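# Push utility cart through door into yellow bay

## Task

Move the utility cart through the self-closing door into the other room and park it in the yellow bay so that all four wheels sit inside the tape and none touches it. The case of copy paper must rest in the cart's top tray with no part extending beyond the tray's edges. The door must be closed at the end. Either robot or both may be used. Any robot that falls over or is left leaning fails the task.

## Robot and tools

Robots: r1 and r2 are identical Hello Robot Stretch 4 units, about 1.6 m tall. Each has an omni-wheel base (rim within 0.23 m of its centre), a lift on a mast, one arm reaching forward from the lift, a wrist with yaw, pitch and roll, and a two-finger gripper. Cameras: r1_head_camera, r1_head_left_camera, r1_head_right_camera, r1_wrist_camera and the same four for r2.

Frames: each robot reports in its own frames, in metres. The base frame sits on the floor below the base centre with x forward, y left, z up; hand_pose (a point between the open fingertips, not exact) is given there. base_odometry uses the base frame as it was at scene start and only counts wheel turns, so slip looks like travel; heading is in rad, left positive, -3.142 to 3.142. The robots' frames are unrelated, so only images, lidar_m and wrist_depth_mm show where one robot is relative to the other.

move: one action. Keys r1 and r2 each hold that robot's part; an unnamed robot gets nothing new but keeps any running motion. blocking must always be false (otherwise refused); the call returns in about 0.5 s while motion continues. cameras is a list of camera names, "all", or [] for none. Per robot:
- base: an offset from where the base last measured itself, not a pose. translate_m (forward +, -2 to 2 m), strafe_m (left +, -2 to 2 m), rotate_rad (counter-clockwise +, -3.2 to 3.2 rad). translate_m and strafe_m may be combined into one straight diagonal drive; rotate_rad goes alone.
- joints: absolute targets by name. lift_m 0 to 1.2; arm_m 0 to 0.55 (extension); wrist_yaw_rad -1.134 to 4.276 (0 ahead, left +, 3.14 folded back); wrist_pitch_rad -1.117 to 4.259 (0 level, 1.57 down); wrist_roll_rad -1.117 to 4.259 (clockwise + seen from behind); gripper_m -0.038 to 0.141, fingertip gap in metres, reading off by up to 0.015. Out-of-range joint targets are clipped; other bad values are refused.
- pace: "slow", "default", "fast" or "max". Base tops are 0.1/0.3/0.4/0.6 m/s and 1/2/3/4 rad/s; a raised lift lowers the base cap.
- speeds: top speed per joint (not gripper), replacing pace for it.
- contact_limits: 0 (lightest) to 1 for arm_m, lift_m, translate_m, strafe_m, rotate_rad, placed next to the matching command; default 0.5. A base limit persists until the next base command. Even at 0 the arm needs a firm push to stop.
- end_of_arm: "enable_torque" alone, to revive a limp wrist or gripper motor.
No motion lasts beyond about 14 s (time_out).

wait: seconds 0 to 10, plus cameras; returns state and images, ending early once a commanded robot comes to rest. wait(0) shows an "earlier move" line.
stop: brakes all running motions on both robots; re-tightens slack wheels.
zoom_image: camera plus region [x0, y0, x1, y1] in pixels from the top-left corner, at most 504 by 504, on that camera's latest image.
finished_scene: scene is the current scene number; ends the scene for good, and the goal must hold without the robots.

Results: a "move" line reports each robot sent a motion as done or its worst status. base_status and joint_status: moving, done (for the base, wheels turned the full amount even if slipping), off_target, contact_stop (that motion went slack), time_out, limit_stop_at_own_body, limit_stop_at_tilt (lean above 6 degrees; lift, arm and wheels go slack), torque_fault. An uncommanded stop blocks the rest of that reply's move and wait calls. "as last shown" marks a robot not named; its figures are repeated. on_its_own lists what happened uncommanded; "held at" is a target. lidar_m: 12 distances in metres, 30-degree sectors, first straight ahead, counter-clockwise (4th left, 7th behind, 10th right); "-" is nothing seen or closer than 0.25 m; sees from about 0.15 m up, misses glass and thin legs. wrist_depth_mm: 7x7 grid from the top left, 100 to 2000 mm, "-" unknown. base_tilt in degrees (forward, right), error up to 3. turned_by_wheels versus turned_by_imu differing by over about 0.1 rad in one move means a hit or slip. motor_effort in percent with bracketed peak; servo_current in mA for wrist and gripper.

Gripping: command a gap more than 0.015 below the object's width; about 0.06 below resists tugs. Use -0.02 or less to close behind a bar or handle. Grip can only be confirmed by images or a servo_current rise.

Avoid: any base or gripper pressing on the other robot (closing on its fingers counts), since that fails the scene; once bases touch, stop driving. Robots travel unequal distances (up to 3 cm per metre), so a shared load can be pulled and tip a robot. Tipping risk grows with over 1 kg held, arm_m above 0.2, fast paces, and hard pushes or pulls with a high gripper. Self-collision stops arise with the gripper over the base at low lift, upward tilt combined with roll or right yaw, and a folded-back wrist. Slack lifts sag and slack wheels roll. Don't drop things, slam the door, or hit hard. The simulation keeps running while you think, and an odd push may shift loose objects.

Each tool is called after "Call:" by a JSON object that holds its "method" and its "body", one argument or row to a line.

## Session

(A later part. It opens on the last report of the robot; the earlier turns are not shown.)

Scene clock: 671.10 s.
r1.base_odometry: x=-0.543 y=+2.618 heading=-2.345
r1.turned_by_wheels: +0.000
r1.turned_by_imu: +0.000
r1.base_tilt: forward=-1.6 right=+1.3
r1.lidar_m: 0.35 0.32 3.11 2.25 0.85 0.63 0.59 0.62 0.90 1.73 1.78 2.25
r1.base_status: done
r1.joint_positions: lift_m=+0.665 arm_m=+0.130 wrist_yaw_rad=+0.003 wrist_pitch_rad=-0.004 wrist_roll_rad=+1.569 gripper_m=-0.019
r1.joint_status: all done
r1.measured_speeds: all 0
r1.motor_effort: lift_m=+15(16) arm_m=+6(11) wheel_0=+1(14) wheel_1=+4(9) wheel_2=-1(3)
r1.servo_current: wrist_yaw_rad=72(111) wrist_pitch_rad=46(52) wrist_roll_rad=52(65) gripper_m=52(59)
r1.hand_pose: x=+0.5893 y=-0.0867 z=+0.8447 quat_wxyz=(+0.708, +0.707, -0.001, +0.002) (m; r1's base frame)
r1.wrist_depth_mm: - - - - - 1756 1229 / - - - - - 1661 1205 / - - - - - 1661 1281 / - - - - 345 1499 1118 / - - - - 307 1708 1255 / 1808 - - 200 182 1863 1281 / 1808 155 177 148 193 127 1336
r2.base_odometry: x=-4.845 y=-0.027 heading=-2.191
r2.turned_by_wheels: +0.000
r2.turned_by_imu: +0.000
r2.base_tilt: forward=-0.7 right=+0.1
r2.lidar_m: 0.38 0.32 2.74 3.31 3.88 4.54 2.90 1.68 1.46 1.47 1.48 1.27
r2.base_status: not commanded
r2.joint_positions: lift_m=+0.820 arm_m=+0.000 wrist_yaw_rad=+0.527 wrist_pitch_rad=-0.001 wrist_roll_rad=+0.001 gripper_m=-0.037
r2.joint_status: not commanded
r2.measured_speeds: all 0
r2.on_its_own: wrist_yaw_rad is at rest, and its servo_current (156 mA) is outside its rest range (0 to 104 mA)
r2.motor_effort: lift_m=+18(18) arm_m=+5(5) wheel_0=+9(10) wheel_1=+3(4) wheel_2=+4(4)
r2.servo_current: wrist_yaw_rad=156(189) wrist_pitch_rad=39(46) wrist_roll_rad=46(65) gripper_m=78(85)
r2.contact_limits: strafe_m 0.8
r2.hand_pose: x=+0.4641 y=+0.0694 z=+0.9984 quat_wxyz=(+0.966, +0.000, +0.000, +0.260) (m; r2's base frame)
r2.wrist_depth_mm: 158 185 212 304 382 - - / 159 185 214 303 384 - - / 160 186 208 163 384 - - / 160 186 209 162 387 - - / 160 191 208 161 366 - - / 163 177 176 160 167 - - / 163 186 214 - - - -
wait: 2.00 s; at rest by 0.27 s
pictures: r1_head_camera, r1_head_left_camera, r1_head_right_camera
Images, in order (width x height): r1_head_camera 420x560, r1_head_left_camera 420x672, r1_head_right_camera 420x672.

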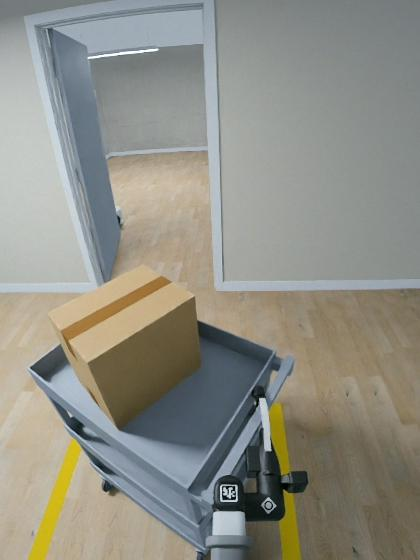

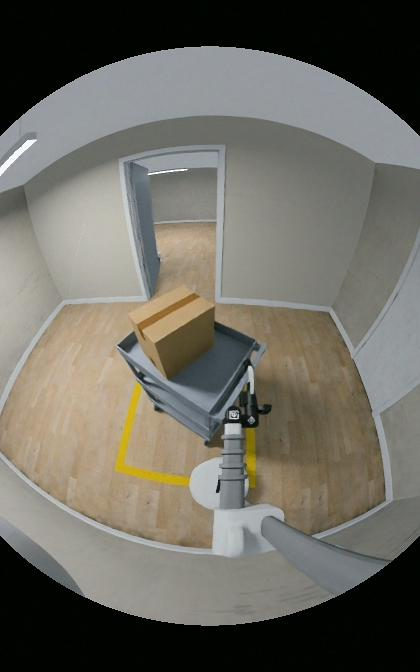

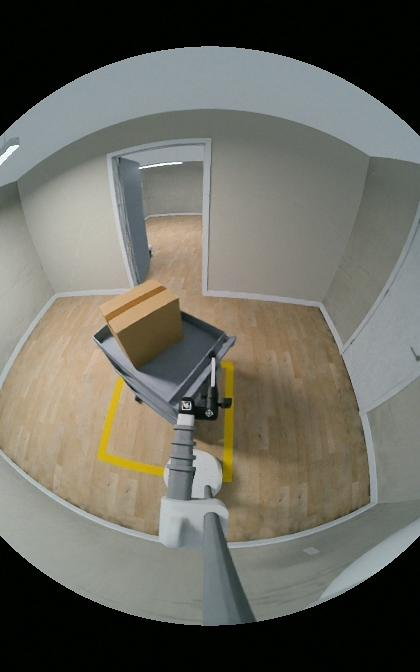

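Call:
{"method": "move", "body": {
  "blocking": false,
  "r1": {"base":{"strafe_m":0.03},"joints":{"arm_m":0.04},"pace":"slow"},
  "cameras": []
}}

Call:
{"method": "wait", "body": {
  "seconds": 3,
  "cameras": []
}}

Call:
{"method": "wait", "body": {
  "seconds": 1,
  "cameras": ["r1_head_camera","r1_head_right_camera","r1_head_left_camera"]
}}

Call:
{"method": "zoom_image", "body": {
  "camera": "r1_head_left_camera",
  "region": [100, 270, 330, 520]
}}

Call:
{"method": "zoom_image", "body": {
  "camera": "r1_head_right_camera",
  "region": [80, 270, 310, 520]
}}

Scene clock: 685.63 s.
move: r1 moving
r1.base_odometry: x=-0.533 y=+2.608 heading=-2.345
r1.turned_by_wheels: -0.001
r1.turned_by_imu: -0.001
r1.base_tilt: forward=-1.6 right=+1.3
r1.lidar_m: 0.33 0.33 3.08 2.25 0.86 0.62 0.58 0.64 0.91 1.73 1.79 0.63
r1.base_status: strafe_m moving
r1.joint_positions: lift_m=+0.665 arm_m=+0.117 wrist_yaw_rad=+0.003 wrist_pitch_rad=-0.004 wrist_roll_rad=+1.569 gripper_m=-0.019
r1.joint_status: arm_m moving
r1.measured_speeds: translate_m=+0.000 strafe_m=+0.056 rotate_rad=+0.000 lift_m=+0.000 arm_m=-0.048 wrist_yaw_rad=+0.000 wrist_pitch_rad=+0.000 wrist_roll_rad=+0.000
r1.motor_effort: lift_m=+15(16) arm_m=-8(8) wheel_0=-10(11) wheel_1=+2(7) wheel_2=+0(1)
r1.servo_current: wrist_yaw_rad=33(59) wrist_pitch_rad=46(52) wrist_roll_rad=59(59) gripper_m=59(59)
r1.hand_pose: x=+0.5770 y=-0.0867 z=+0.8447 quat_wxyz=(+0.708, +0.707, -0.001, +0.002) (m; r1's base frame)
r1.wrist_depth_mm: - - - - - 1708 1205 / - - - - - 1661 1281 / - - - - - 1708 1229 / - - - - 336 349 1098 / - - - - 291 1756 1281 / 1863 - 193 191 182 1808 1366 / 1921 1863 177 147 191 127 -
r2.base_odometry: x=-4.845 y=-0.027 heading=-2.191
r2.turned_by_wheels: +0.000
r2.turned_by_imu: +0.000
r2.base_tilt: forward=-0.7 right=+0.0
r2.lidar_m: 0.38 0.34 2.71 3.28 3.90 4.51 2.87 1.67 1.46 1.48 1.46 1.28
r2.base_status: not commanded
r2.joint_positions: lift_m=+0.820 arm_m=+0.000 wrist_yaw_rad=+0.527 wrist_pitch_rad=-0.001 wrist_roll_rad=+0.001 gripper_m=-0.037
r2.joint_status: not commanded
r2.measured_speeds: all 0
r2.motor_effort: lift_m=+18(18) arm_m=+5(5) wheel_0=+9(9) wheel_1=+3(4) wheel_2=+4(4)
r2.servo_current: wrist_yaw_rad=169(182) wrist_pitch_rad=39(46) wrist_roll_rad=46(59) gripper_m=72(91)
r2.contact_limits: strafe_m 0.8
r2.hand_pose: x=+0.4641 y=+0.0694 z=+0.9984 quat_wxyz=(+0.966, +0.000, +0.000, +0.260) (m; r2's base frame)
r2.wrist_depth_mm: 158 185 213 304 387 - - / 159 185 213 303 384 - - / 160 186 209 162 382 - - / 160 186 209 162 384 - - / 160 191 208 160 366 - - / 163 177 176 161 167 - - / 163 186 215 - - - -
pictures: none
No camera images: "cameras" was empty.

Scene clock: 687.30 s.
earlier move: r1 done
r1.base_odometry: x=-0.522 y=+2.597 heading=-2.345
r1.turned_by_wheels: +0.001
r1.turned_by_imu: +0.001
r1.base_tilt: forward=-1.6 right=+1.2
r1.lidar_m: 0.28 0.28 3.06 2.24 0.86 0.61 0.59 0.63 0.90 1.75 1.81 0.53
r1.base_status: done
r1.joint_positions: lift_m=+0.665 arm_m=+0.040 wrist_yaw_rad=+0.003 wrist_pitch_rad=-0.004 wrist_roll_rad=+1.569 gripper_m=-0.019
r1.joint_status: all done
r1.measured_speeds: all 0
r1.motor_effort: lift_m=+16(16) arm_m=-7(11) wheel_0=-4(11) wheel_1=+1(7) wheel_2=+3(3)
r1.servo_current: wrist_yaw_rad=65(65) wrist_pitch_rad=46(52) wrist_roll_rad=52(65) gripper_m=52(65)
r1.hand_pose: x=+0.4999 y=-0.0866 z=+0.8447 quat_wxyz=(+0.708, +0.707, +0.000, +0.003) (m; r1's base frame)
r1.wrist_depth_mm: - - - - - 1756 1255 / - - - - - 1756 1229 / - - - - - 1808 1205 / - - - - 330 340 342 / 1921 - - - 258 1863 1281 / 1921 - 186 191 230 1863 - / 1983 1921 177 - 196 127 -
r2.base_odometry: x=-4.845 y=-0.027 heading=-2.191
r2.turned_by_wheels: +0.000
r2.turned_by_imu: +0.000
r2.base_tilt: forward=-0.7 right=+0.0
r2.lidar_m: 0.37 0.34 2.70 3.29 3.89 4.52 2.86 1.68 1.45 1.45 1.46 1.28
r2.base_status: not commanded
r2.joint_positions: lift_m=+0.820 arm_m=+0.000 wrist_yaw_rad=+0.527 wrist_pitch_rad=-0.001 wrist_roll_rad=+0.001 gripper_m=-0.037
r2.joint_status: not commanded
r2.measured_speeds: all 0
r2.on_its_own: wrist_yaw_rad is at rest, and its servo_current (156 mA) is outside its rest range (0 to 104 mA)
r2.motor_effort: lift_m=+18(18) arm_m=+5(5) wheel_0=+9(10) wheel_1=+4(4) wheel_2=+4(4)
r2.servo_current: wrist_yaw_rad=156(182) wrist_pitch_rad=33(46) wrist_roll_rad=52(59) gripper_m=78(91)
r2.contact_limits: strafe_m 0.8
r2.hand_pose: x=+0.4641 y=+0.0694 z=+0.9984 quat_wxyz=(+0.966, +0.000, +0.000, +0.260) (m; r2's base frame)
r2.wrist_depth_mm: 158 185 208 304 384 - - / 159 186 213 304 384 - - / 160 186 208 163 382 - - / 160 186 209 162 382 - - / 160 192 209 161 368 - - / 164 177 176 161 167 - - / 163 186 214 - - - -
wait: 1.67 of 3 s (r1 has come to rest)
pictures: none
No camera images: "cameras" was empty.

Scene clock: 688.30 s.
r1.base_odometry: x=-0.522 y=+2.597 heading=-2.345
r1.turned_by_wheels: +0.000
r1.turned_by_imu: +0.000
r1.base_tilt: forward=-1.6 right=+1.3
r1.lidar_m: 0.28 0.27 3.05 2.25 0.84 0.63 0.58 0.63 0.90 1.77 1.81 0.53
r1.base_status: done
r1.joint_positions: lift_m=+0.665 arm_m=+0.040 wrist_yaw_rad=+0.003 wrist_pitch_rad=-0.004 wrist_roll_rad=+1.569 gripper_m=-0.019
r1.joint_status: all done
r1.measured_speeds: all 0
r1.motor_effort: lift_m=+16(16) arm_m=-7(11) wheel_0=-3(11) wheel_1=+1(7) wheel_2=+3(3)
r1.servo_current: wrist_yaw_rad=59(65) wrist_pitch_rad=39(52) wrist_roll_rad=52(65) gripper_m=52(65)
r1.hand_pose: x=+0.4999 y=-0.0866 z=+0.8447 quat_wxyz=(+0.708, +0.707, +0.000, +0.003) (m; r1's base frame)
r1.wrist_depth_mm: - - - - - 1756 1229 / - - - - - 1808 1255 / - - - - - 1863 1182 / - - - - 329 340 342 / 1921 - - - 258 1863 1281 / 1921 - 185 192 231 1863 - / 1983 1921 177 - 195 127 -
r2.base_odometry: x=-4.845 y=-0.027 heading=-2.191
r2.turned_by_wheels: +0.000
r2.turned_by_imu: +0.000
r2.base_tilt: forward=-0.7 right=+0.1
r2.lidar_m: 0.38 0.34 2.70 3.30 3.88 4.51 2.88 1.67 1.44 1.48 1.48 1.28
r2.base_status: not commanded
r2.joint_positions: lift_m=+0.820 arm_m=+0.000 wrist_yaw_rad=+0.527 wrist_pitch_rad=-0.001 wrist_roll_rad=+0.001 gripper_m=-0.037
r2.joint_status: not commanded
r2.measured_speeds: all 0
r2.on_its_own: wrist_yaw_rad is at rest, and its servo_current (163 mA) is outside its rest range (0 to 104 mA)
r2.motor_effort: lift_m=+18(18) arm_m=+5(5) wheel_0=+9(10) wheel_1=+3(4) wheel_2=+4(4)
r2.servo_current: wrist_yaw_rad=163(182) wrist_pitch_rad=39(46) wrist_roll_rad=46(59) gripper_m=72(91)
r2.contact_limits: strafe_m 0.8
r2.hand_pose: x=+0.4641 y=+0.0694 z=+0.9984 quat_wxyz=(+0.966, +0.000, +0.000, +0.260) (m; r2's base frame)
r2.wrist_depth_mm: 158 185 213 303 384 - - / 159 185 213 303 384 - - / 160 186 208 163 384 - - / 160 186 208 161 389 - - / 160 191 208 161 366 - - / 163 177 176 161 167 - - / 163 186 214 - - - -
wait: 1.00 s; at rest by 0.27 s
pictures: r1_head_camera, r1_head_left_camera, r1_head_right_camera
Images, in order (width x height): r1_head_camera 420x560, r1_head_left_camera 420x672, r1_head_right_camera 420x672.

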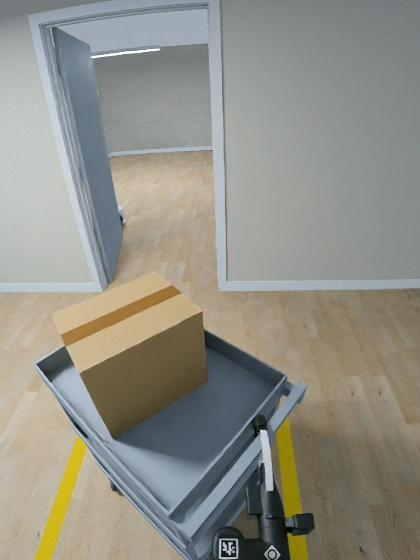

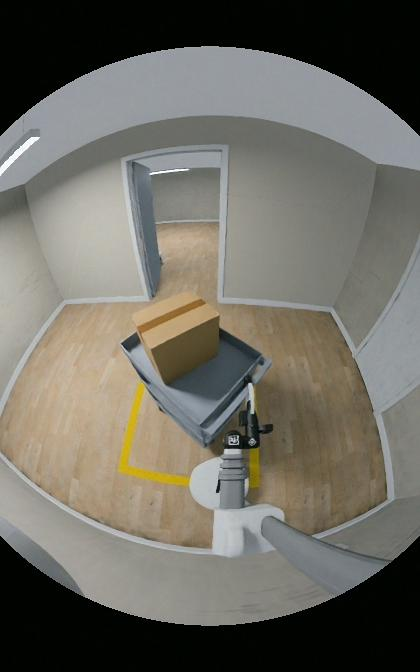

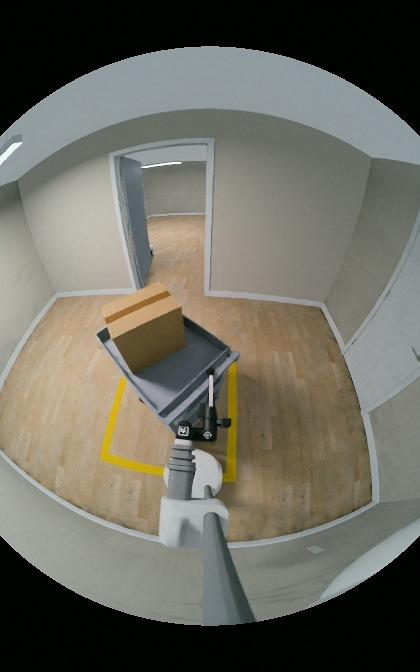

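Scaled by 2.016 from the camera's 420x672 image, which has a finer 600x960 frame.

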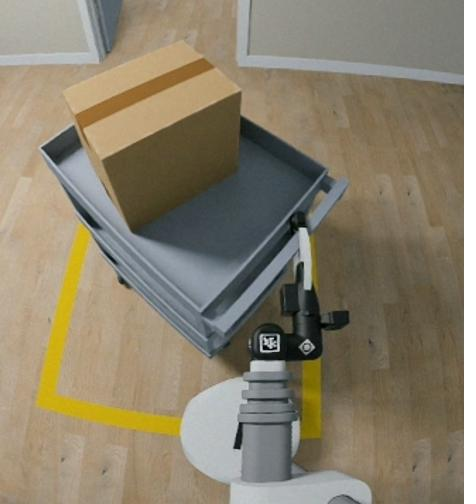

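Scaled by 2.016 from the camera's 420x672 image, which has a finer 600x960 frame.

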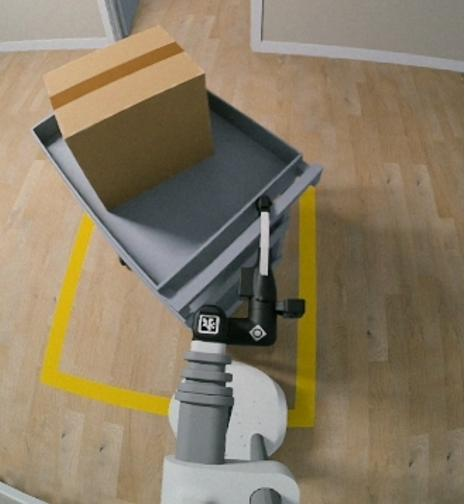

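Call:
{"method": "move", "body": {
  "blocking": false,
  "r1": {"base":{"translate_m":-0.1},"pace":"slow"},
  "cameras": []
}}

Call:
{"method": "wait", "body": {
  "seconds": 3,
  "cameras": []
}}

Call:
{"method": "move", "body": {
  "blocking": false,
  "r1": {"joints":{"gripper_m":0.12},"pace":"slow"},
  "cameras": []
}}

Call:
{"method": "wait", "body": {
  "seconds": 3,
  "cameras": ["r1_head_camera","r1_wrist_camera","r1_head_left_camera","r1_head_right_camera"]
}}

Scene clock: 696.47 s.
move: r1 moving
r1.base_odometry: x=-0.513 y=+2.606 heading=-2.344
r1.turned_by_wheels: +0.000
r1.turned_by_imu: +0.000
r1.base_tilt: forward=-1.6 right=+1.3
r1.lidar_m: 0.28 0.29 3.06 2.22 0.85 0.62 0.57 0.62 0.89 1.76 1.82 0.55
r1.base_status: translate_m moving
r1.joint_positions: lift_m=+0.665 arm_m=+0.040 wrist_yaw_rad=+0.005 wrist_pitch_rad=-0.004 wrist_roll_rad=+1.569 gripper_m=-0.019
r1.joint_status: not commanded
r1.measured_speeds: translate_m=-0.050 strafe_m=-0.002 rotate_rad=+0.004 lift_m=+0.000 arm_m=+0.000 wrist_yaw_rad=+0.005 wrist_pitch_rad=+0.000 wrist_roll_rad=+0.000
r1.motor_effort: lift_m=+15(16) arm_m=-7(7) wheel_0=-1(6) wheel_1=-7(7) wheel_2=+11(12)
r1.servo_current: wrist_yaw_rad=52(59) wrist_pitch_rad=46(52) wrist_roll_rad=46(59) gripper_m=52(59)
r1.hand_pose: x=+0.5000 y=-0.0860 z=+0.8447 quat_wxyz=(+0.708, +0.707, +0.000, +0.003) (m; r1's base frame)
r1.wrist_depth_mm: - - - - - 1756 1255 / - - - - - 1863 1255 / - - - - - 1661 1182 / - - - - 332 343 342 / 1983 - - - 265 1863 1366 / - - 193 192 234 1863 - / - 1863 176 147 198 127 -
r2.base_odometry: x=-4.845 y=-0.027 heading=-2.191
r2.turned_by_wheels: +0.000
r2.turned_by_imu: +0.000
r2.base_tilt: forward=-0.7 right=+0.0
r2.lidar_m: 0.38 0.36 2.73 3.31 3.86 4.52 2.86 1.68 1.45 1.47 1.48 1.27
r2.base_status: not commanded
r2.joint_positions: lift_m=+0.820 arm_m=+0.000 wrist_yaw_rad=+0.527 wrist_pitch_rad=-0.001 wrist_roll_rad=+0.001 gripper_m=-0.037
r2.joint_status: not commanded
r2.measured_speeds: all 0
r2.motor_effort: lift_m=+18(18) arm_m=+5(5) wheel_0=+9(9) wheel_1=+4(4) wheel_2=+4(4)
r2.servo_current: wrist_yaw_rad=176(176) wrist_pitch_rad=39(46) wrist_roll_rad=52(52) gripper_m=78(85)
r2.contact_limits: strafe_m 0.8
r2.hand_pose: x=+0.4641 y=+0.0694 z=+0.9984 quat_wxyz=(+0.966, +0.000, +0.000, +0.260) (m; r2's base frame)
r2.wrist_depth_mm: 158 185 212 301 384 - - / 159 186 213 303 382 - - / 160 186 208 163 384 - - / 160 186 208 161 384 - - / 160 191 209 160 366 - - / 164 177 176 160 167 - - / 163 187 214 - - - -
pictures: none
No camera images: "cameras" was empty.

Scene clock: 698.23 s.
earlier move: r1 done
r1.base_odometry: x=-0.452 y=+2.668 heading=-2.345
r1.turned_by_wheels: -0.001
r1.turned_by_imu: +0.000
r1.base_tilt: forward=-1.6 right=+1.2
r1.lidar_m: 0.33 0.29 3.06 1.89 0.73 0.52 0.50 0.53 0.76 1.77 1.81 0.54
r1.base_status: done
r1.joint_positions: lift_m=+0.665 arm_m=+0.040 wrist_yaw_rad=+0.005 wrist_pitch_rad=-0.004 wrist_roll_rad=+1.569 gripper_m=-0.019
r1.joint_status: not commanded
r1.measured_speeds: all 0
r1.motor_effort: lift_m=+16(16) arm_m=-5(7) wheel_0=-4(6) wheel_1=-2(7) wheel_2=+3(14)
r1.servo_current: wrist_yaw_rad=65(72) wrist_pitch_rad=52(52) wrist_roll_rad=46(72) gripper_m=52(65)
r1.hand_pose: x=+0.4999 y=-0.0859 z=+0.8447 quat_wxyz=(+0.708, +0.707, +0.000, +0.003) (m; r1's base frame)
r1.wrist_depth_mm: - - - - - 1756 1205 / - - - - - 1756 1281 / - - - - 319 322 324 / - - - - 287 1921 1308 / - - - 251 251 1808 - / - - 187 200 182 - - / - 154 402 182 206 - -
r2.base_odometry: x=-4.845 y=-0.027 heading=-2.191
r2.turned_by_wheels: +0.000
r2.turned_by_imu: +0.000
r2.base_tilt: forward=-0.7 right=+0.0
r2.lidar_m: 0.37 0.33 2.76 3.27 3.89 4.52 2.89 1.65 1.47 1.46 1.49 1.29
r2.base_status: not commanded
r2.joint_positions: lift_m=+0.820 arm_m=+0.000 wrist_yaw_rad=+0.527 wrist_pitch_rad=-0.001 wrist_roll_rad=+0.001 gripper_m=-0.037
r2.joint_status: not commanded
r2.measured_speeds: all 0
r2.on_its_own: wrist_yaw_rad is at rest, and its servo_current (176 mA) is outside its rest range (0 to 104 mA)
r2.motor_effort: lift_m=+18(18) arm_m=+5(5) wheel_0=+9(9) wheel_1=+3(4) wheel_2=+4(4)
r2.servo_current: wrist_yaw_rad=176(182) wrist_pitch_rad=39(46) wrist_roll_rad=52(65) gripper_m=85(91)
r2.contact_limits: strafe_m 0.8
r2.hand_pose: x=+0.4641 y=+0.0694 z=+0.9984 quat_wxyz=(+0.966, +0.000, +0.000, +0.260) (m; r2's base frame)
r2.wrist_depth_mm: 158 185 206 304 382 - - / 159 185 213 301 384 - - / 160 186 208 162 384 - - / 160 186 208 161 384 - - / 160 191 208 160 368 - - / 163 177 177 160 168 - - / 161 186 215 - - - -
wait: 1.77 of 3 s (r1 has come to rest)
pictures: none
No camera images: "cameras" was empty.

Scene clock: 698.73 s.
move: r1 moving
r1.base_odometry: x=-0.452 y=+2.668 heading=-2.345
r1.turned_by_wheels: +0.000
r1.turned_by_imu: +0.000
r1.base_tilt: forward=-1.6 right=+1.3
r1.lidar_m: 0.34 0.30 3.06 1.90 0.72 0.51 0.49 0.54 0.77 1.76 1.80 0.51
r1.base_status: not commanded
r1.joint_positions: lift_m=+0.665 arm_m=+0.040 wrist_yaw_rad=+0.003 wrist_pitch_rad=-0.004 wrist_roll_rad=+1.569 gripper_m=-0.006
r1.joint_status: gripper_m moving
r1.measured_speeds: translate_m=+0.000 strafe_m=+0.000 rotate_rad=+0.000 lift_m=+0.000 arm_m=+0.000 wrist_yaw_rad=-0.006 wrist_pitch_rad=+0.000 wrist_roll_rad=+0.000
r1.motor_effort: lift_m=+16(16) arm_m=-3(5) wheel_0=-3(5) wheel_1=-2(3) wheel_2=+2(3)
r1.servo_current: wrist_yaw_rad=46(59) wrist_pitch_rad=39(46) wrist_roll_rad=33(59) gripper_m=46(59)
r1.hand_pose: x=+0.4995 y=-0.0866 z=+0.8447 quat_wxyz=(+0.708, +0.707, +0.000, +0.003) (m; r1's base frame)
r1.wrist_depth_mm: - - - - - 1863 1229 / - - - - - 1808 1229 / - - - - 320 325 325 / - - - - 287 1808 1281 / - - - 253 253 1863 - / - - 188 190 231 - - / - 404 402 164 179 - -
r2.base_odometry: x=-4.845 y=-0.027 heading=-2.191
r2.turned_by_wheels: +0.000
r2.turned_by_imu: +0.000
r2.base_tilt: forward=-0.7 right=+0.0
r2.lidar_m: 0.39 0.35 2.70 3.30 3.85 4.53 2.90 1.65 1.46 1.46 1.46 1.28
r2.base_status: not commanded
r2.joint_positions: lift_m=+0.820 arm_m=+0.000 wrist_yaw_rad=+0.527 wrist_pitch_rad=-0.001 wrist_roll_rad=+0.001 gripper_m=-0.037
r2.joint_status: not commanded
r2.measured_speeds: all 0
r2.motor_effort: lift_m=+18(18) arm_m=+5(5) wheel_0=+9(9) wheel_1=+3(4) wheel_2=+4(4)
r2.servo_current: wrist_yaw_rad=169(182) wrist_pitch_rad=46(46) wrist_roll_rad=46(52) gripper_m=85(85)
r2.contact_limits: strafe_m 0.8
r2.hand_pose: x=+0.4641 y=+0.0694 z=+0.9984 quat_wxyz=(+0.966, +0.000, +0.000, +0.260) (m; r2's base frame)
r2.wrist_depth_mm: 158 185 206 301 384 - - / 159 185 213 303 384 - - / 160 186 208 162 382 - - / 160 186 208 161 387 - - / 160 192 208 161 368 - - / 163 177 177 160 168 - - / 161 186 215 - - - -
pictures: none
No camera images: "cameras" was empty.

Scene clock: 701.73 s.
earlier move: r1 moving
r1.base_odometry: x=-0.452 y=+2.668 heading=-2.345
r1.turned_by_wheels: +0.000
r1.turned_by_imu: +0.000
r1.base_tilt: forward=-1.6 right=+1.3
r1.lidar_m: 0.34 0.30 3.06 1.94 0.71 0.50 0.49 0.52 0.76 1.74 1.81 0.53
r1.base_status: not commanded
r1.joint_positions: lift_m=+0.665 arm_m=+0.040 wrist_yaw_rad=+0.003 wrist_pitch_rad=+0.000 wrist_roll_rad=+1.569 gripper_m=+0.089
r1.joint_status: gripper_m moving
r1.measured_speeds: all 0
r1.motor_effort: lift_m=+16(16) arm_m=+4(5) wheel_0=-3(5) wheel_1=-2(3) wheel_2=+1(3)
r1.servo_current: wrist_yaw_rad=59(65) wrist_pitch_rad=33(52) wrist_roll_rad=39(65) gripper_m=59(72)
r1.hand_pose: x=+0.4995 y=-0.0867 z=+0.8435 quat_wxyz=(+0.708, +0.707, +0.001, +0.001) (m; r1's base frame)
r1.wrist_depth_mm: - - - - - 1708 1182 / - - - - - 1661 1182 / - - - - - 1397 340 / - - - - 334 1618 1229 / - - - 257 273 1756 - / 1983 - 193 241 196 - - / 1983 410 404 143 224 151 -
r2.base_odometry: x=-4.845 y=-0.027 heading=-2.191
r2.turned_by_wheels: +0.000
r2.turned_by_imu: +0.000
r2.base_tilt: forward=-0.7 right=+0.1
r2.lidar_m: 0.39 0.33 2.73 3.27 3.86 4.51 2.88 1.70 1.47 1.47 1.47 1.27
r2.base_status: not commanded
r2.joint_positions: lift_m=+0.820 arm_m=+0.000 wrist_yaw_rad=+0.527 wrist_pitch_rad=-0.001 wrist_roll_rad=+0.001 gripper_m=-0.037
r2.joint_status: not commanded
r2.measured_speeds: all 0
r2.motor_effort: lift_m=+18(18) arm_m=+5(6) wheel_0=+9(10) wheel_1=+3(4) wheel_2=+4(5)
r2.servo_current: wrist_yaw_rad=169(189) wrist_pitch_rad=39(52) wrist_roll_rad=59(59) gripper_m=85(85)
r2.contact_limits: strafe_m 0.8
r2.hand_pose: x=+0.4641 y=+0.0694 z=+0.9984 quat_wxyz=(+0.966, +0.000, +0.000, +0.260) (m; r2's base frame)
r2.wrist_depth_mm: 158 185 212 303 384 - - / 159 185 213 304 384 - - / 159 186 208 163 387 - - / 160 186 208 161 384 - - / 160 191 208 161 368 - - / 164 177 177 160 168 - - / 163 186 215 - - - -
wait: 3.00 s; no rest
pictures: r1_head_camera, r1_head_left_camera, r1_head_right_camera, r1_wrist_camera
Images, in order (width x height): r1_head_camera 420x560, r1_head_left_camera 420x672, r1_head_right_camera 420x672, r1_wrist_camera 616x392.

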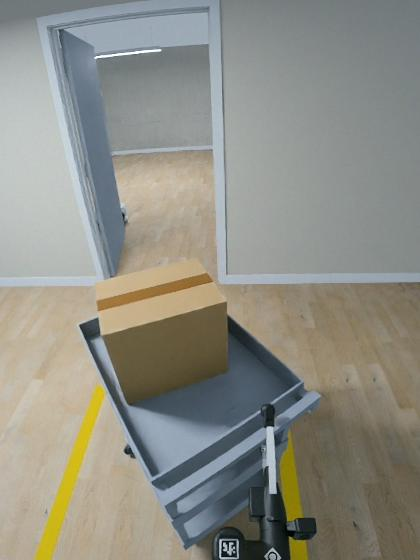

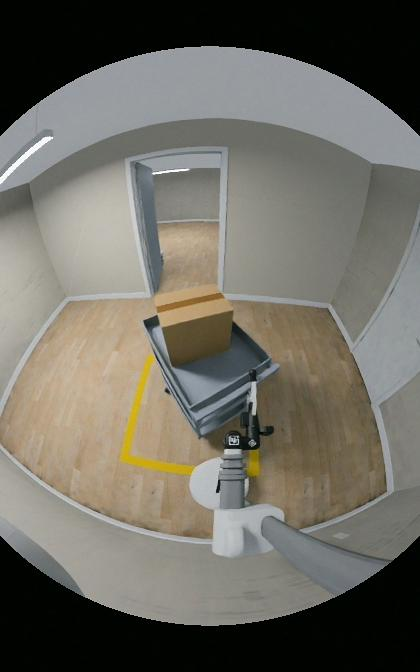

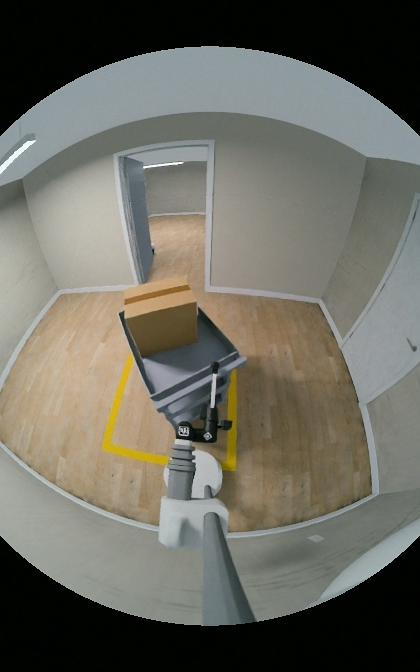

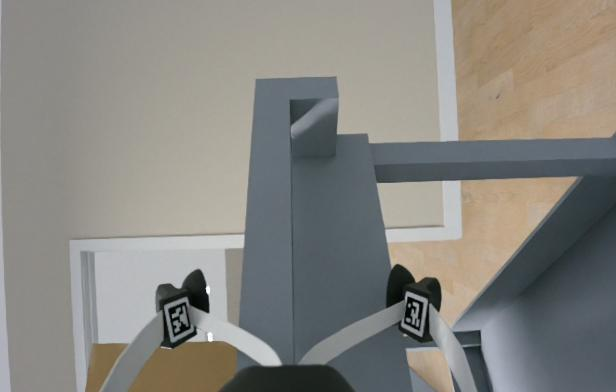

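Call:
{"method": "move", "body": {
  "blocking": false,
  "r1": {"base":{"translate_m":-0.16},"joints":{"gripper_m":0.13,"arm_m":0.0},"pace":"slow"},
  "r2": {"joints":{"gripper_m":0.1}},
  "cameras": []
}}

Call:
{"method": "wait", "body": {
  "seconds": 4,
  "cameras": ["r1_head_camera","r2_wrist_camera","r1_head_left_camera","r1_head_right_camera","r2_head_camera"]
}}

Call:
{"method": "zoom_image", "body": {
  "camera": "r1_head_left_camera",
  "region": [100, 270, 330, 520]
}}

Call:
{"method": "zoom_image", "body": {
  "camera": "r1_head_right_camera",
  "region": [80, 270, 310, 520]
}}

Scene clock: 711.07 s.
earlier move: r1 done
move: r1 moving; r2 moving
r1.base_odometry: x=-0.443 y=+2.677 heading=-2.345
r1.turned_by_wheels: +0.000
r1.turned_by_imu: -0.001
r1.base_tilt: forward=-1.6 right=+1.3
r1.lidar_m: 0.34 0.32 3.05 1.85 0.68 0.51 0.48 0.50 0.73 1.75 1.81 0.52
r1.base_status: translate_m moving
r1.joint_positions: lift_m=+0.665 arm_m=+0.027 wrist_yaw_rad=+0.003 wrist_pitch_rad=+0.000 wrist_roll_rad=+1.569 gripper_m=+0.127
r1.joint_status: arm_m moving; gripper_m moving
r1.measured_speeds: translate_m=-0.049 strafe_m=+0.000 rotate_rad=-0.002 lift_m=+0.000 arm_m=-0.049 wrist_yaw_rad=+0.000 wrist_pitch_rad=+0.000 wrist_roll_rad=+0.000
r1.motor_effort: lift_m=+16(16) arm_m=-5(7) wheel_0=-6(8) wheel_1=-6(6) wheel_2=+5(7)
r1.servo_current: wrist_yaw_rad=59(65) wrist_pitch_rad=33(46) wrist_roll_rad=52(59) gripper_m=59(65)
r1.hand_pose: x=+0.4869 y=-0.0867 z=+0.8435 quat_wxyz=(+0.708, +0.707, +0.001, +0.001) (m; r1's base frame)
r1.wrist_depth_mm: - - - - - 1708 1205 / - - - - - 1708 1205 / - - - - - 1464 364 / - - - - - 1661 459 / - - - - - 1708 - / - 213 - 257 210 187 - / - 430 433 148 246 - -
r2.base_odometry: x=-4.845 y=-0.027 heading=-2.191
r2.turned_by_wheels: +0.000
r2.turned_by_imu: +0.001
r2.base_tilt: forward=-0.7 right=+0.1
r2.lidar_m: 0.39 0.34 2.73 3.28 3.90 4.53 2.85 1.67 1.46 1.47 1.46 1.28
r2.base_status: not commanded
r2.joint_positions: lift_m=+0.820 arm_m=+0.000 wrist_yaw_rad=+0.527 wrist_pitch_rad=-0.001 wrist_roll_rad=+0.001 gripper_m=-0.012
r2.joint_status: gripper_m moving
r2.measured_speeds: all 0
r2.motor_effort: lift_m=+18(18) arm_m=+5(5) wheel_0=+9(10) wheel_1=+3(4) wheel_2=+4(4)
r2.servo_current: wrist_yaw_rad=169(182) wrist_pitch_rad=39(46) wrist_roll_rad=52(65) gripper_m=85(98)
r2.contact_limits: strafe_m 0.8
r2.hand_pose: x=+0.4641 y=+0.0694 z=+0.9984 quat_wxyz=(+0.966, +0.000, +0.000, +0.260) (m; r2's base frame)
r2.wrist_depth_mm: 162 189 157 306 366 - - / 163 189 211 307 366 - - / 163 190 212 158 368 - - / 163 189 213 309 368 - - / 163 190 213 309 368 - - / 167 181 177 183 175 - - / 166 185 220 - - - -
pictures: none
No camera images: "cameras" was empty.

Scene clock: 712.60 s.
earlier move: r1 moving; r2 done
r1.base_odometry: x=-0.351 y=+2.771 heading=-2.346
r1.turned_by_wheels: +0.000
r1.turned_by_imu: +0.000
r1.base_tilt: forward=-1.6 right=+1.3
r1.lidar_m: 0.45 0.44 3.06 1.39 0.53 0.36 0.36 0.38 0.55 1.58 1.85 0.66
r1.base_status: translate_m moving
r1.joint_positions: lift_m=+0.665 arm_m=+0.000 wrist_yaw_rad=+0.003 wrist_pitch_rad=+0.000 wrist_roll_rad=+1.569 gripper_m=+0.130
r1.joint_status: all done
r1.measured_speeds: translate_m=-0.059 strafe_m=+0.000 rotate_rad=-0.003 lift_m=+0.000 arm_m=+0.000 wrist_yaw_rad=+0.000 wrist_pitch_rad=+0.000 wrist_roll_rad=+0.000
r1.motor_effort: lift_m=+15(16) arm_m=-4(9) wheel_0=-3(8) wheel_1=-2(6) wheel_2=+3(7)
r1.servo_current: wrist_yaw_rad=52(72) wrist_pitch_rad=46(46) wrist_roll_rad=39(65) gripper_m=39(65)
r1.hand_pose: x=+0.4596 y=-0.0867 z=+0.8435 quat_wxyz=(+0.708, +0.707, +0.001, +0.001) (m; r1's base frame)
r1.wrist_depth_mm: - - - - - 1661 1182 / - - - - - 1618 1182 / - - - - - 1661 1160 / - - - 488 - 1756 484 / - - - 421 - - - / - 211 597 330 392 196 - / - - 564 141 - - -
r2.base_odometry: x=-4.845 y=-0.027 heading=-2.191
r2.turned_by_wheels: +0.000
r2.turned_by_imu: +0.000
r2.base_tilt: forward=-0.7 right=+0.0
r2.lidar_m: 0.38 0.39 2.73 3.28 3.86 4.53 2.89 1.70 1.47 1.46 1.45 1.28
r2.base_status: not commanded
r2.joint_positions: lift_m=+0.820 arm_m=+0.000 wrist_yaw_rad=+0.526 wrist_pitch_rad=-0.001 wrist_roll_rad=+0.001 gripper_m=+0.100
r2.joint_status: all done
r2.measured_speeds: all 0
r2.motor_effort: lift_m=+18(18) arm_m=+5(6) wheel_0=+9(10) wheel_1=+3(4) wheel_2=+4(4)
r2.servo_current: wrist_yaw_rad=163(189) wrist_pitch_rad=39(46) wrist_roll_rad=46(65) gripper_m=46(117)
r2.contact_limits: strafe_m 0.8
r2.hand_pose: x=+0.4641 y=+0.0691 z=+0.9984 quat_wxyz=(+0.966, +0.000, +0.000, +0.260) (m; r2's base frame)
r2.wrist_depth_mm: 191 222 173 340 - - - / 189 223 174 340 - - - / 193 224 175 340 - - - / 190 224 178 342 - - - / 194 225 179 343 399 - - / 189 197 177 330 187 - - / 193 230 177 - - - -
wait: 1.53 of 4 s (r2 has come to rest)
pictures: r1_head_camera, r1_head_left_camera, r1_head_right_camera, r2_head_camera, r2_wrist_camera
Images, in order (width x height): r1_head_camera 420x560, r1_head_left_camera 420x672, r1_head_right_camera 420x672, r2_head_camera 420x560, r2_wrist_camera 616x392.

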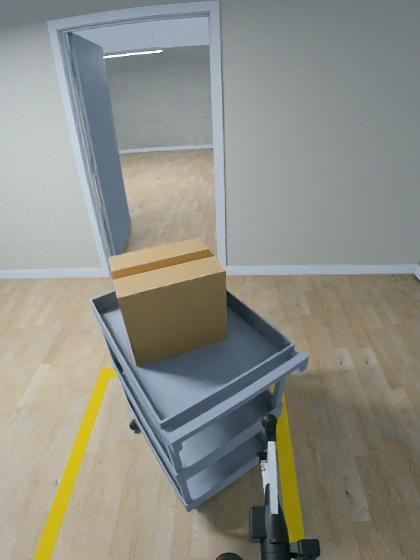

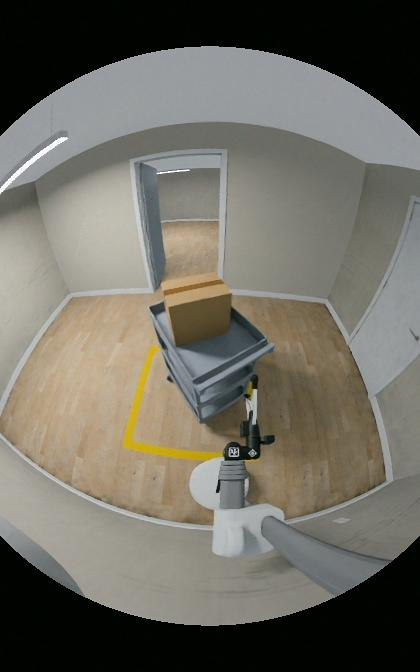

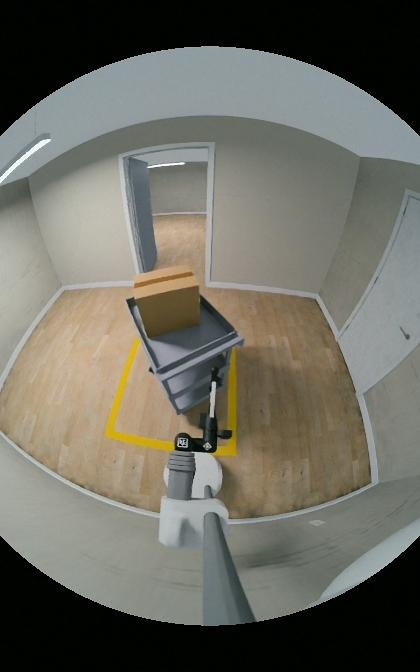

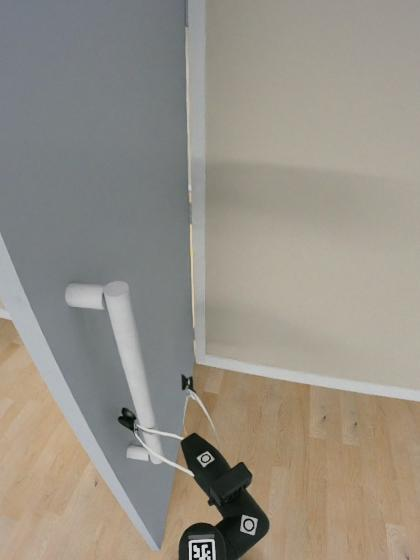

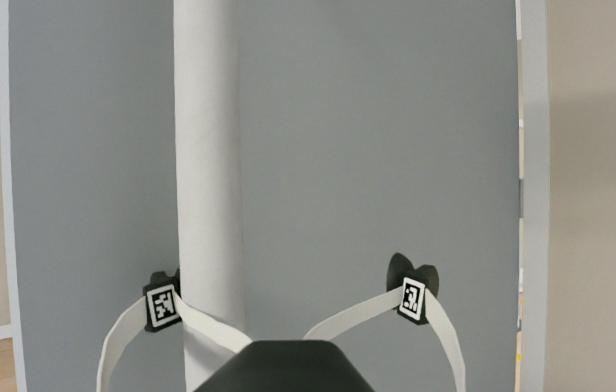

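Scaled by 2.016 from the camera's 420x672 image, which has a finer 600x960 frame.

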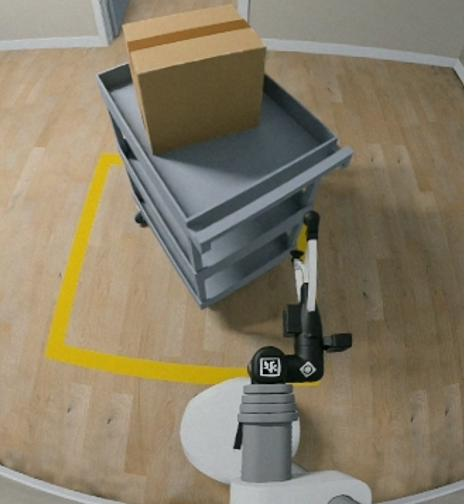

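Scaled by 2.016 from the camera's 420x672 image, which has a finer 600x960 frame.

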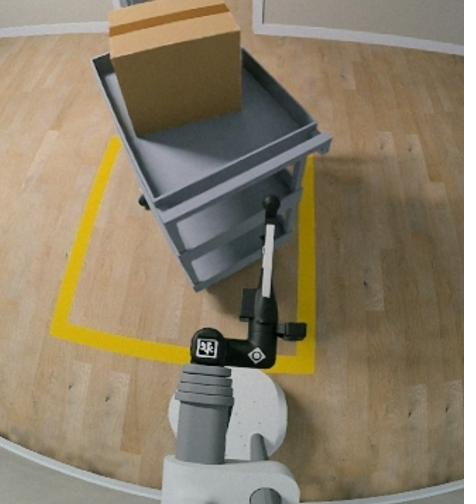

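Call:
{"method": "move", "body": {
  "blocking": false,
  "r2": {"base":{"translate_m":-0.216,"strafe_m":-0.125},"pace":"slow"},
  "cameras": []
}}

Call:
{"method": "wait", "body": {
  "seconds": 5,
  "cameras": ["r2_head_camera","r1_head_camera"]
}}

Call:
{"method": "wait", "body": {
  "seconds": 6,
  "cameras": ["r2_head_camera","r1_head_camera"]
}}

Scene clock: 722.20 s.
earlier move: r1 done
move: r2 moving
r1.base_odometry: x=-0.340 y=+2.783 heading=-2.346
r1.turned_by_wheels: +0.000
r1.turned_by_imu: +0.000
r1.base_tilt: forward=-1.6 right=+1.3
r1.lidar_m: 0.47 0.46 3.06 1.36 0.50 0.36 0.33 0.35 0.50 1.53 1.85 0.69
r1.base_status: done
r1.joint_positions: lift_m=+0.665 arm_m=+0.000 wrist_yaw_rad=+0.003 wrist_pitch_rad=+0.000 wrist_roll_rad=+1.569 gripper_m=+0.130
r1.joint_status: not commanded
r1.measured_speeds: all 0
r1.motor_effort: lift_m=+16(16) arm_m=-4(5) wheel_0=-4(4) wheel_1=-2(3) wheel_2=+1(1)
r1.servo_current: wrist_yaw_rad=39(65) wrist_pitch_rad=46(46) wrist_roll_rad=39(65) gripper_m=39(46)
r1.hand_pose: x=+0.4596 y=-0.0867 z=+0.8435 quat_wxyz=(+0.708, +0.707, +0.001, +0.001) (m; r1's base frame)
r1.wrist_depth_mm: - - - - - 1708 1160 / - - - - - 1708 1182 / - - - - - 1661 1138 / - - - 492 - 1708 500 / - - - 445 - 809 - / - 211 615 353 211 195 - / - - 580 141 - - -
r2.base_odometry: x=-4.843 y=-0.013 heading=-2.190
r2.turned_by_wheels: +0.001
r2.turned_by_imu: +0.002
r2.base_tilt: forward=-0.6 right=+0.0
r2.lidar_m: 0.38 0.40 2.74 3.31 3.90 4.53 2.88 1.67 1.43 1.43 1.48 1.28
r2.base_status: translate_m moving; strafe_m moving
r2.joint_positions: lift_m=+0.820 arm_m=+0.000 wrist_yaw_rad=+0.526 wrist_pitch_rad=-0.001 wrist_roll_rad=+0.001 gripper_m=+0.100
r2.joint_status: not commanded
r2.measured_speeds: translate_m=-0.048 strafe_m=-0.027 rotate_rad=-0.003 lift_m=+0.000 arm_m=+0.000 wrist_yaw_rad=+0.000 wrist_pitch_rad=+0.000 wrist_roll_rad=+0.000
r2.motor_effort: lift_m=+18(18) arm_m=+5(5) wheel_0=+8(13) wheel_1=-6(6) wheel_2=+13(13)
r2.servo_current: wrist_yaw_rad=163(176) wrist_pitch_rad=46(46) wrist_roll_rad=39(59) gripper_m=52(52)
r2.hand_pose: x=+0.4641 y=+0.0691 z=+0.9984 quat_wxyz=(+0.966, +0.000, +0.000, +0.260) (m; r2's base frame)
r2.wrist_depth_mm: 200 230 189 349 - - - / 200 231 190 353 - - - / 205 232 190 353 - - - / 202 233 191 353 - - - / 202 232 191 353 - - - / 205 214 191 343 186 - - / 209 232 192 - - - -
pictures: none
No camera images: "cameras" was empty.

Scene clock: 725.33 s.
earlier move: r2 done
r1.base_odometry: x=-0.340 y=+2.783 heading=-2.346
r1.turned_by_wheels: +0.000
r1.turned_by_imu: +0.000
r1.base_tilt: forward=-1.6 right=+1.2
r1.lidar_m: 0.47 0.45 3.07 1.33 0.51 0.36 0.32 0.33 0.52 1.52 1.86 0.69
r1.base_status: done
r1.joint_positions: lift_m=+0.665 arm_m=+0.000 wrist_yaw_rad=+0.003 wrist_pitch_rad=+0.000 wrist_roll_rad=+1.569 gripper_m=+0.130
r1.joint_status: not commanded
r1.measured_speeds: all 0
r1.motor_effort: lift_m=+16(16) arm_m=-4(5) wheel_0=-4(5) wheel_1=-2(3) wheel_2=+1(1)
r1.servo_current: wrist_yaw_rad=59(72) wrist_pitch_rad=39(52) wrist_roll_rad=33(65) gripper_m=46(52)
r1.hand_pose: x=+0.4596 y=-0.0867 z=+0.8435 quat_wxyz=(+0.708, +0.707, +0.001, +0.001) (m; r1's base frame)
r1.wrist_depth_mm: - - - - - 1661 1205 / - - - - - 1708 1182 / - - - - - 1618 1138 / - - - 500 - 1661 504 / - - - 445 - 798 - / - 211 603 353 212 195 - / - - 574 141 - - -
r2.base_odometry: x=-4.821 y=+0.221 heading=-2.191
r2.turned_by_wheels: -0.001
r2.turned_by_imu: -0.001
r2.base_tilt: forward=-0.7 right=+0.0
r2.lidar_m: 1.44 1.31 3.08 3.45 4.06 4.37 2.46 1.48 1.27 1.27 1.54 1.46
r2.base_status: done
r2.joint_positions: lift_m=+0.820 arm_m=+0.000 wrist_yaw_rad=+0.503 wrist_pitch_rad=-0.001 wrist_roll_rad=+0.001 gripper_m=+0.100
r2.joint_status: not commanded
r2.measured_speeds: all 0
r2.motor_effort: lift_m=+18(18) arm_m=+5(5) wheel_0=+3(13) wheel_1=-4(10) wheel_2=+4(15)
r2.servo_current: wrist_yaw_rad=46(176) wrist_pitch_rad=39(46) wrist_roll_rad=46(59) gripper_m=52(59)
r2.hand_pose: x=+0.4656 y=+0.0624 z=+0.9984 quat_wxyz=(+0.969, +0.000, +0.000, +0.249) (m; r2's base frame)
r2.wrist_depth_mm: - - - - - - - / - - - - - - - / - - - - - - - / - - - - - - - / - - - - - - - / - - 189 - 185 - - / - - - - - - -
wait: 3.13 of 5 s (r2 has come to rest)
pictures: r1_head_camera, r2_head_camera
Images, in order (width x height): r1_head_camera 420x560, r2_head_camera 420x560.

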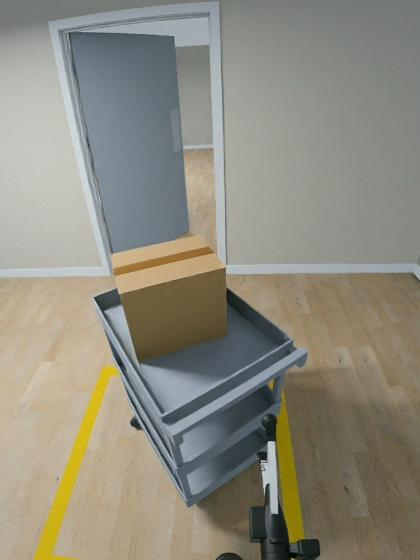

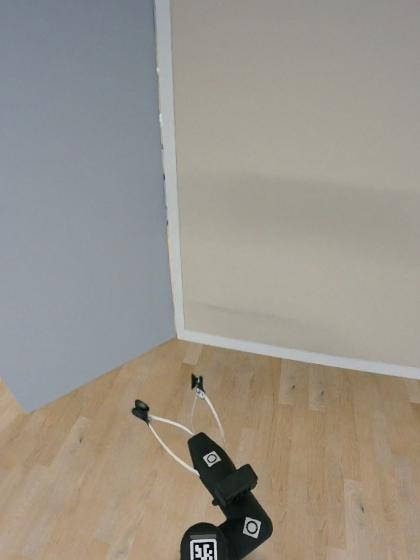

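Scene clock: 731.33 s.
r1.base_odometry: x=-0.340 y=+2.783 heading=-2.346
r1.turned_by_wheels: +0.000
r1.turned_by_imu: +0.000
r1.base_tilt: forward=-1.6 right=+1.3
r1.lidar_m: 0.47 0.45 3.06 1.32 0.50 0.35 0.33 0.36 0.52 1.53 1.84 0.68
r1.base_status: done
r1.joint_positions: lift_m=+0.665 arm_m=+0.000 wrist_yaw_rad=+0.003 wrist_pitch_rad=+0.000 wrist_roll_rad=+1.569 gripper_m=+0.130
r1.joint_status: not commanded
r1.measured_speeds: all 0
r1.motor_effort: lift_m=+15(16) arm_m=-5(5) wheel_0=-4(5) wheel_1=-2(3) wheel_2=+1(1)
r1.servo_current: wrist_yaw_rad=39(72) wrist_pitch_rad=46(52) wrist_roll_rad=59(65) gripper_m=39(52)
r1.hand_pose: x=+0.4596 y=-0.0867 z=+0.8435 quat_wxyz=(+0.708, +0.707, +0.001, +0.001) (m; r1's base frame)
r1.wrist_depth_mm: - - - - - 1661 1160 / - - - - - 1661 1160 / - - - - - 1661 1138 / - - - 492 - 1756 504 / - - - 445 - 798 - / - 211 615 353 211 195 - / - - 580 141 - - -
r2.base_odometry: x=-4.821 y=+0.221 heading=-2.191
r2.turned_by_wheels: +0.000
r2.turned_by_imu: +0.001
r2.base_tilt: forward=-0.6 right=+0.1
r2.lidar_m: 1.45 1.71 3.07 3.46 4.08 4.37 2.49 1.47 1.29 1.29 1.52 1.44
r2.base_status: done
r2.joint_positions: lift_m=+0.820 arm_m=+0.000 wrist_yaw_rad=+0.503 wrist_pitch_rad=-0.001 wrist_roll_rad=+0.001 gripper_m=+0.100
r2.joint_status: not commanded
r2.measured_speeds: all 0
r2.motor_effort: lift_m=+18(18) arm_m=+5(5) wheel_0=+2(13) wheel_1=-4(10) wheel_2=+4(15)
r2.servo_current: wrist_yaw_rad=46(176) wrist_pitch_rad=39(46) wrist_roll_rad=46(59) gripper_m=52(59)
r2.hand_pose: x=+0.4656 y=+0.0624 z=+0.9984 quat_wxyz=(+0.969, +0.000, +0.000, +0.249) (m; r2's base frame)
r2.wrist_depth_mm: - - - - - - - / - - - - - - - / - - - - - - - / - - - - - - - / - - - - - - - / - - 195 - 185 - - / - - - - - - -
wait: 6.00 s; at rest by 0.27 s
pictures: r1_head_camera, r2_head_camera
Images, in order (width x height): r1_head_camera 420x560, r2_head_camera 420x560.

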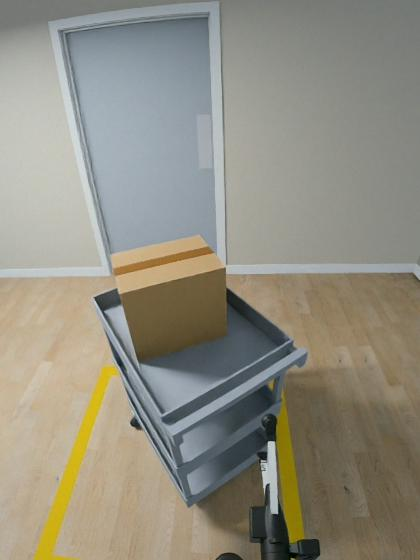

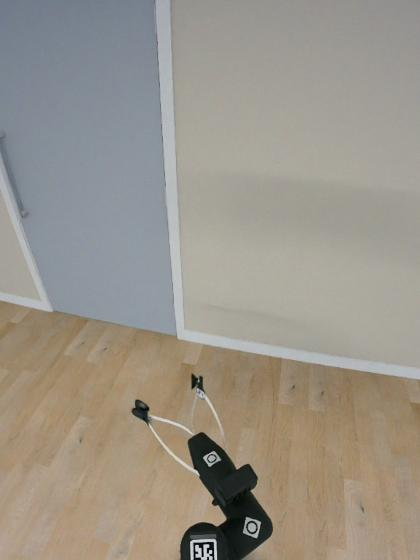

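Call:
{"method": "move", "body": {
  "blocking": false,
  "r1": {"base":{"strafe_m":-0.5}},
  "cameras": []
}}

Call:
{"method": "wait", "body": {
  "seconds": 4,
  "cameras": ["r1_head_camera","r1_head_left_camera"]
}}

Call:
{"method": "zoom_image", "body": {
  "camera": "r1_head_camera",
  "region": [0, 250, 300, 560]
}}

Scene clock: 738.07 s.
move: r1 moving
r1.base_odometry: x=-0.366 y=+2.808 heading=-2.345
r1.turned_by_wheels: +0.000
r1.turned_by_imu: -0.001
r1.base_tilt: forward=-1.6 right=+1.3
r1.lidar_m: 0.48 0.46 3.07 1.35 0.49 0.33 0.33 0.35 0.50 1.53 1.78 0.72
r1.base_status: strafe_m moving
r1.joint_positions: lift_m=+0.665 arm_m=+0.000 wrist_yaw_rad=+0.003 wrist_pitch_rad=+0.000 wrist_roll_rad=+1.569 gripper_m=+0.130
r1.joint_status: not commanded
r1.measured_speeds: translate_m=+0.001 strafe_m=-0.142 rotate_rad=-0.004 lift_m=+0.000 arm_m=+0.000 wrist_yaw_rad=+0.000 wrist_pitch_rad=+0.000 wrist_roll_rad=+0.000
r1.motor_effort: lift_m=+15(16) arm_m=-5(5) wheel_0=+10(11) wheel_1=-9(10) wheel_2=+0(1)
r1.servo_current: wrist_yaw_rad=65(65) wrist_pitch_rad=46(46) wrist_roll_rad=52(59) gripper_m=46(46)
r1.hand_pose: x=+0.4596 y=-0.0867 z=+0.8435 quat_wxyz=(+0.708, +0.707, +0.001, +0.001) (m; r1's base frame)
r1.wrist_depth_mm: - - - - - 1708 1205 / - - - - - 1708 1205 / - - - - - 1756 1229 / - - - 508 - 539 508 / - - - 459 - - - / - 211 - 375 418 196 - / - - 585 141 - - -
r2: as last shown
r2.turned_by_imu: +0.000
r2.base_tilt: forward=-0.7 right=+0.0
r2.lidar_m: 1.46 1.72 3.08 3.48 4.05 4.35 2.50 1.45 1.28 1.28 1.53 1.43
r2.motor_effort: lift_m=+18(18) arm_m=+5(5) wheel_0=+2(3) wheel_1=-4(4) wheel_2=+4(4)
r2.servo_current: wrist_yaw_rad=52(52) wrist_pitch_rad=46(46) wrist_roll_rad=46(59) gripper_m=46(59)
r2.wrist_depth_mm: - - - - - - - / - - - - - - - / - - - - - - - / - - - - - - - / - - - - - - - / - - 196 - 186 - - / - - - - - - -
pictures: none
No camera images: "cameras" was empty.

Scene clock: 740.57 s.
earlier move: r1 done
r1.base_odometry: x=-0.698 y=+3.132 heading=-2.346
r1.turned_by_wheels: +0.000
r1.turned_by_imu: -0.003
r1.base_tilt: forward=-1.6 right=+1.3
r1.lidar_m: 2.41 0.69 0.72 1.36 0.51 0.35 0.33 0.37 0.54 1.27 1.31 1.79
r1.base_status: done
r1.joint_positions: lift_m=+0.665 arm_m=+0.000 wrist_yaw_rad=+0.003 wrist_pitch_rad=+0.000 wrist_roll_rad=+1.569 gripper_m=+0.130
r1.joint_status: not commanded
r1.measured_speeds: all 0
r1.motor_effort: lift_m=+16(16) arm_m=-4(5) wheel_0=+0(11) wheel_1=+0(11) wheel_2=+0(1)
r1.servo_current: wrist_yaw_rad=52(72) wrist_pitch_rad=39(52) wrist_roll_rad=52(72) gripper_m=46(52)
r1.hand_pose: x=+0.4596 y=-0.0867 z=+0.8435 quat_wxyz=(+0.708, +0.707, +0.001, +0.001) (m; r1's base frame)
r1.wrist_depth_mm: - - - - - 1708 1182 / - - - - - 1708 1182 / - - - - - 1708 1229 / - - - - - 1756 1229 / - - - - - 1756 1255 / - 211 - - - 200 1229 / - - - 149 - 1808 1205
r2.base_odometry: x=-4.821 y=+0.221 heading=-2.191
r2.turned_by_wheels: +0.000
r2.turned_by_imu: +0.000
r2.base_tilt: forward=-0.7 right=+0.0
r2.lidar_m: 1.44 1.74 3.07 3.47 4.07 4.37 2.50 1.46 1.28 1.24 1.49 1.44
r2.base_status: not commanded
r2.joint_positions: lift_m=+0.820 arm_m=+0.000 wrist_yaw_rad=+0.503 wrist_pitch_rad=-0.001 wrist_roll_rad=+0.001 gripper_m=+0.100
r2.joint_status: not commanded
r2.measured_speeds: all 0
r2.motor_effort: lift_m=+18(18) arm_m=+5(5) wheel_0=+2(3) wheel_1=-4(4) wheel_2=+4(5)
r2.servo_current: wrist_yaw_rad=46(59) wrist_pitch_rad=39(46) wrist_roll_rad=39(59) gripper_m=52(59)
r2.hand_pose: x=+0.4656 y=+0.0624 z=+0.9984 quat_wxyz=(+0.969, +0.000, +0.000, +0.249) (m; r2's base frame)
r2.wrist_depth_mm: - - - - - - - / - - - - - - - / - - - - - - - / - - - - - - - / - - - - - - - / - - 196 - 185 - - / - - - - - - -
wait: 2.50 of 4 s (r1 has come to rest)
pictures: r1_head_camera, r1_head_left_camera
Images, in order (width x height): r1_head_camera 420x560, r1_head_left_camera 420x672.

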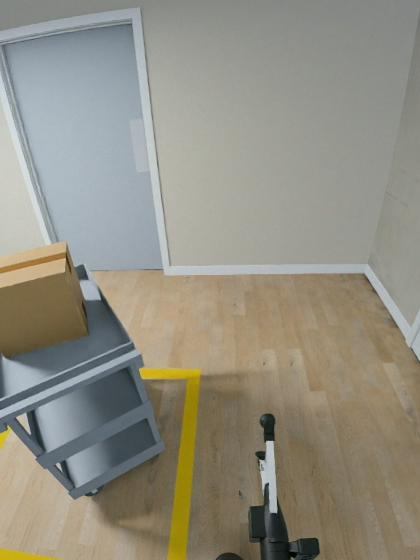

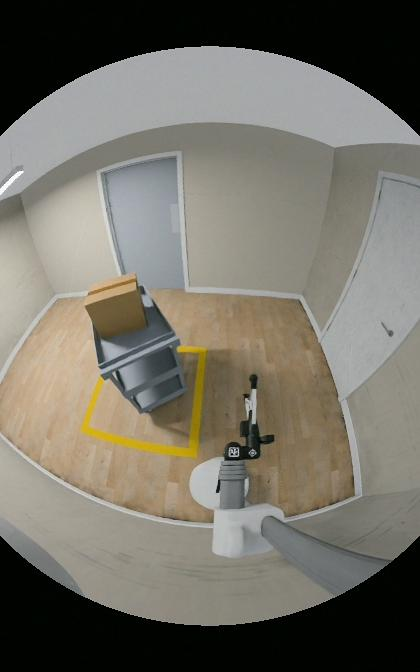

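Scaled by 1.626 from the camera's 420x560 image, which has a finer 600x800 frame.

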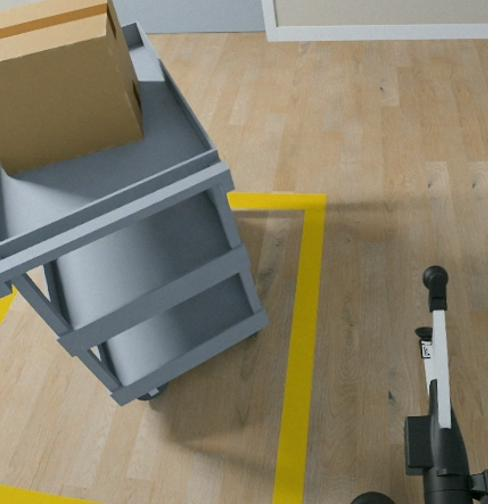

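Call:
{"method": "finished_scene", "body": {
  "scene": 2
}}

The scene is finished: the task was done.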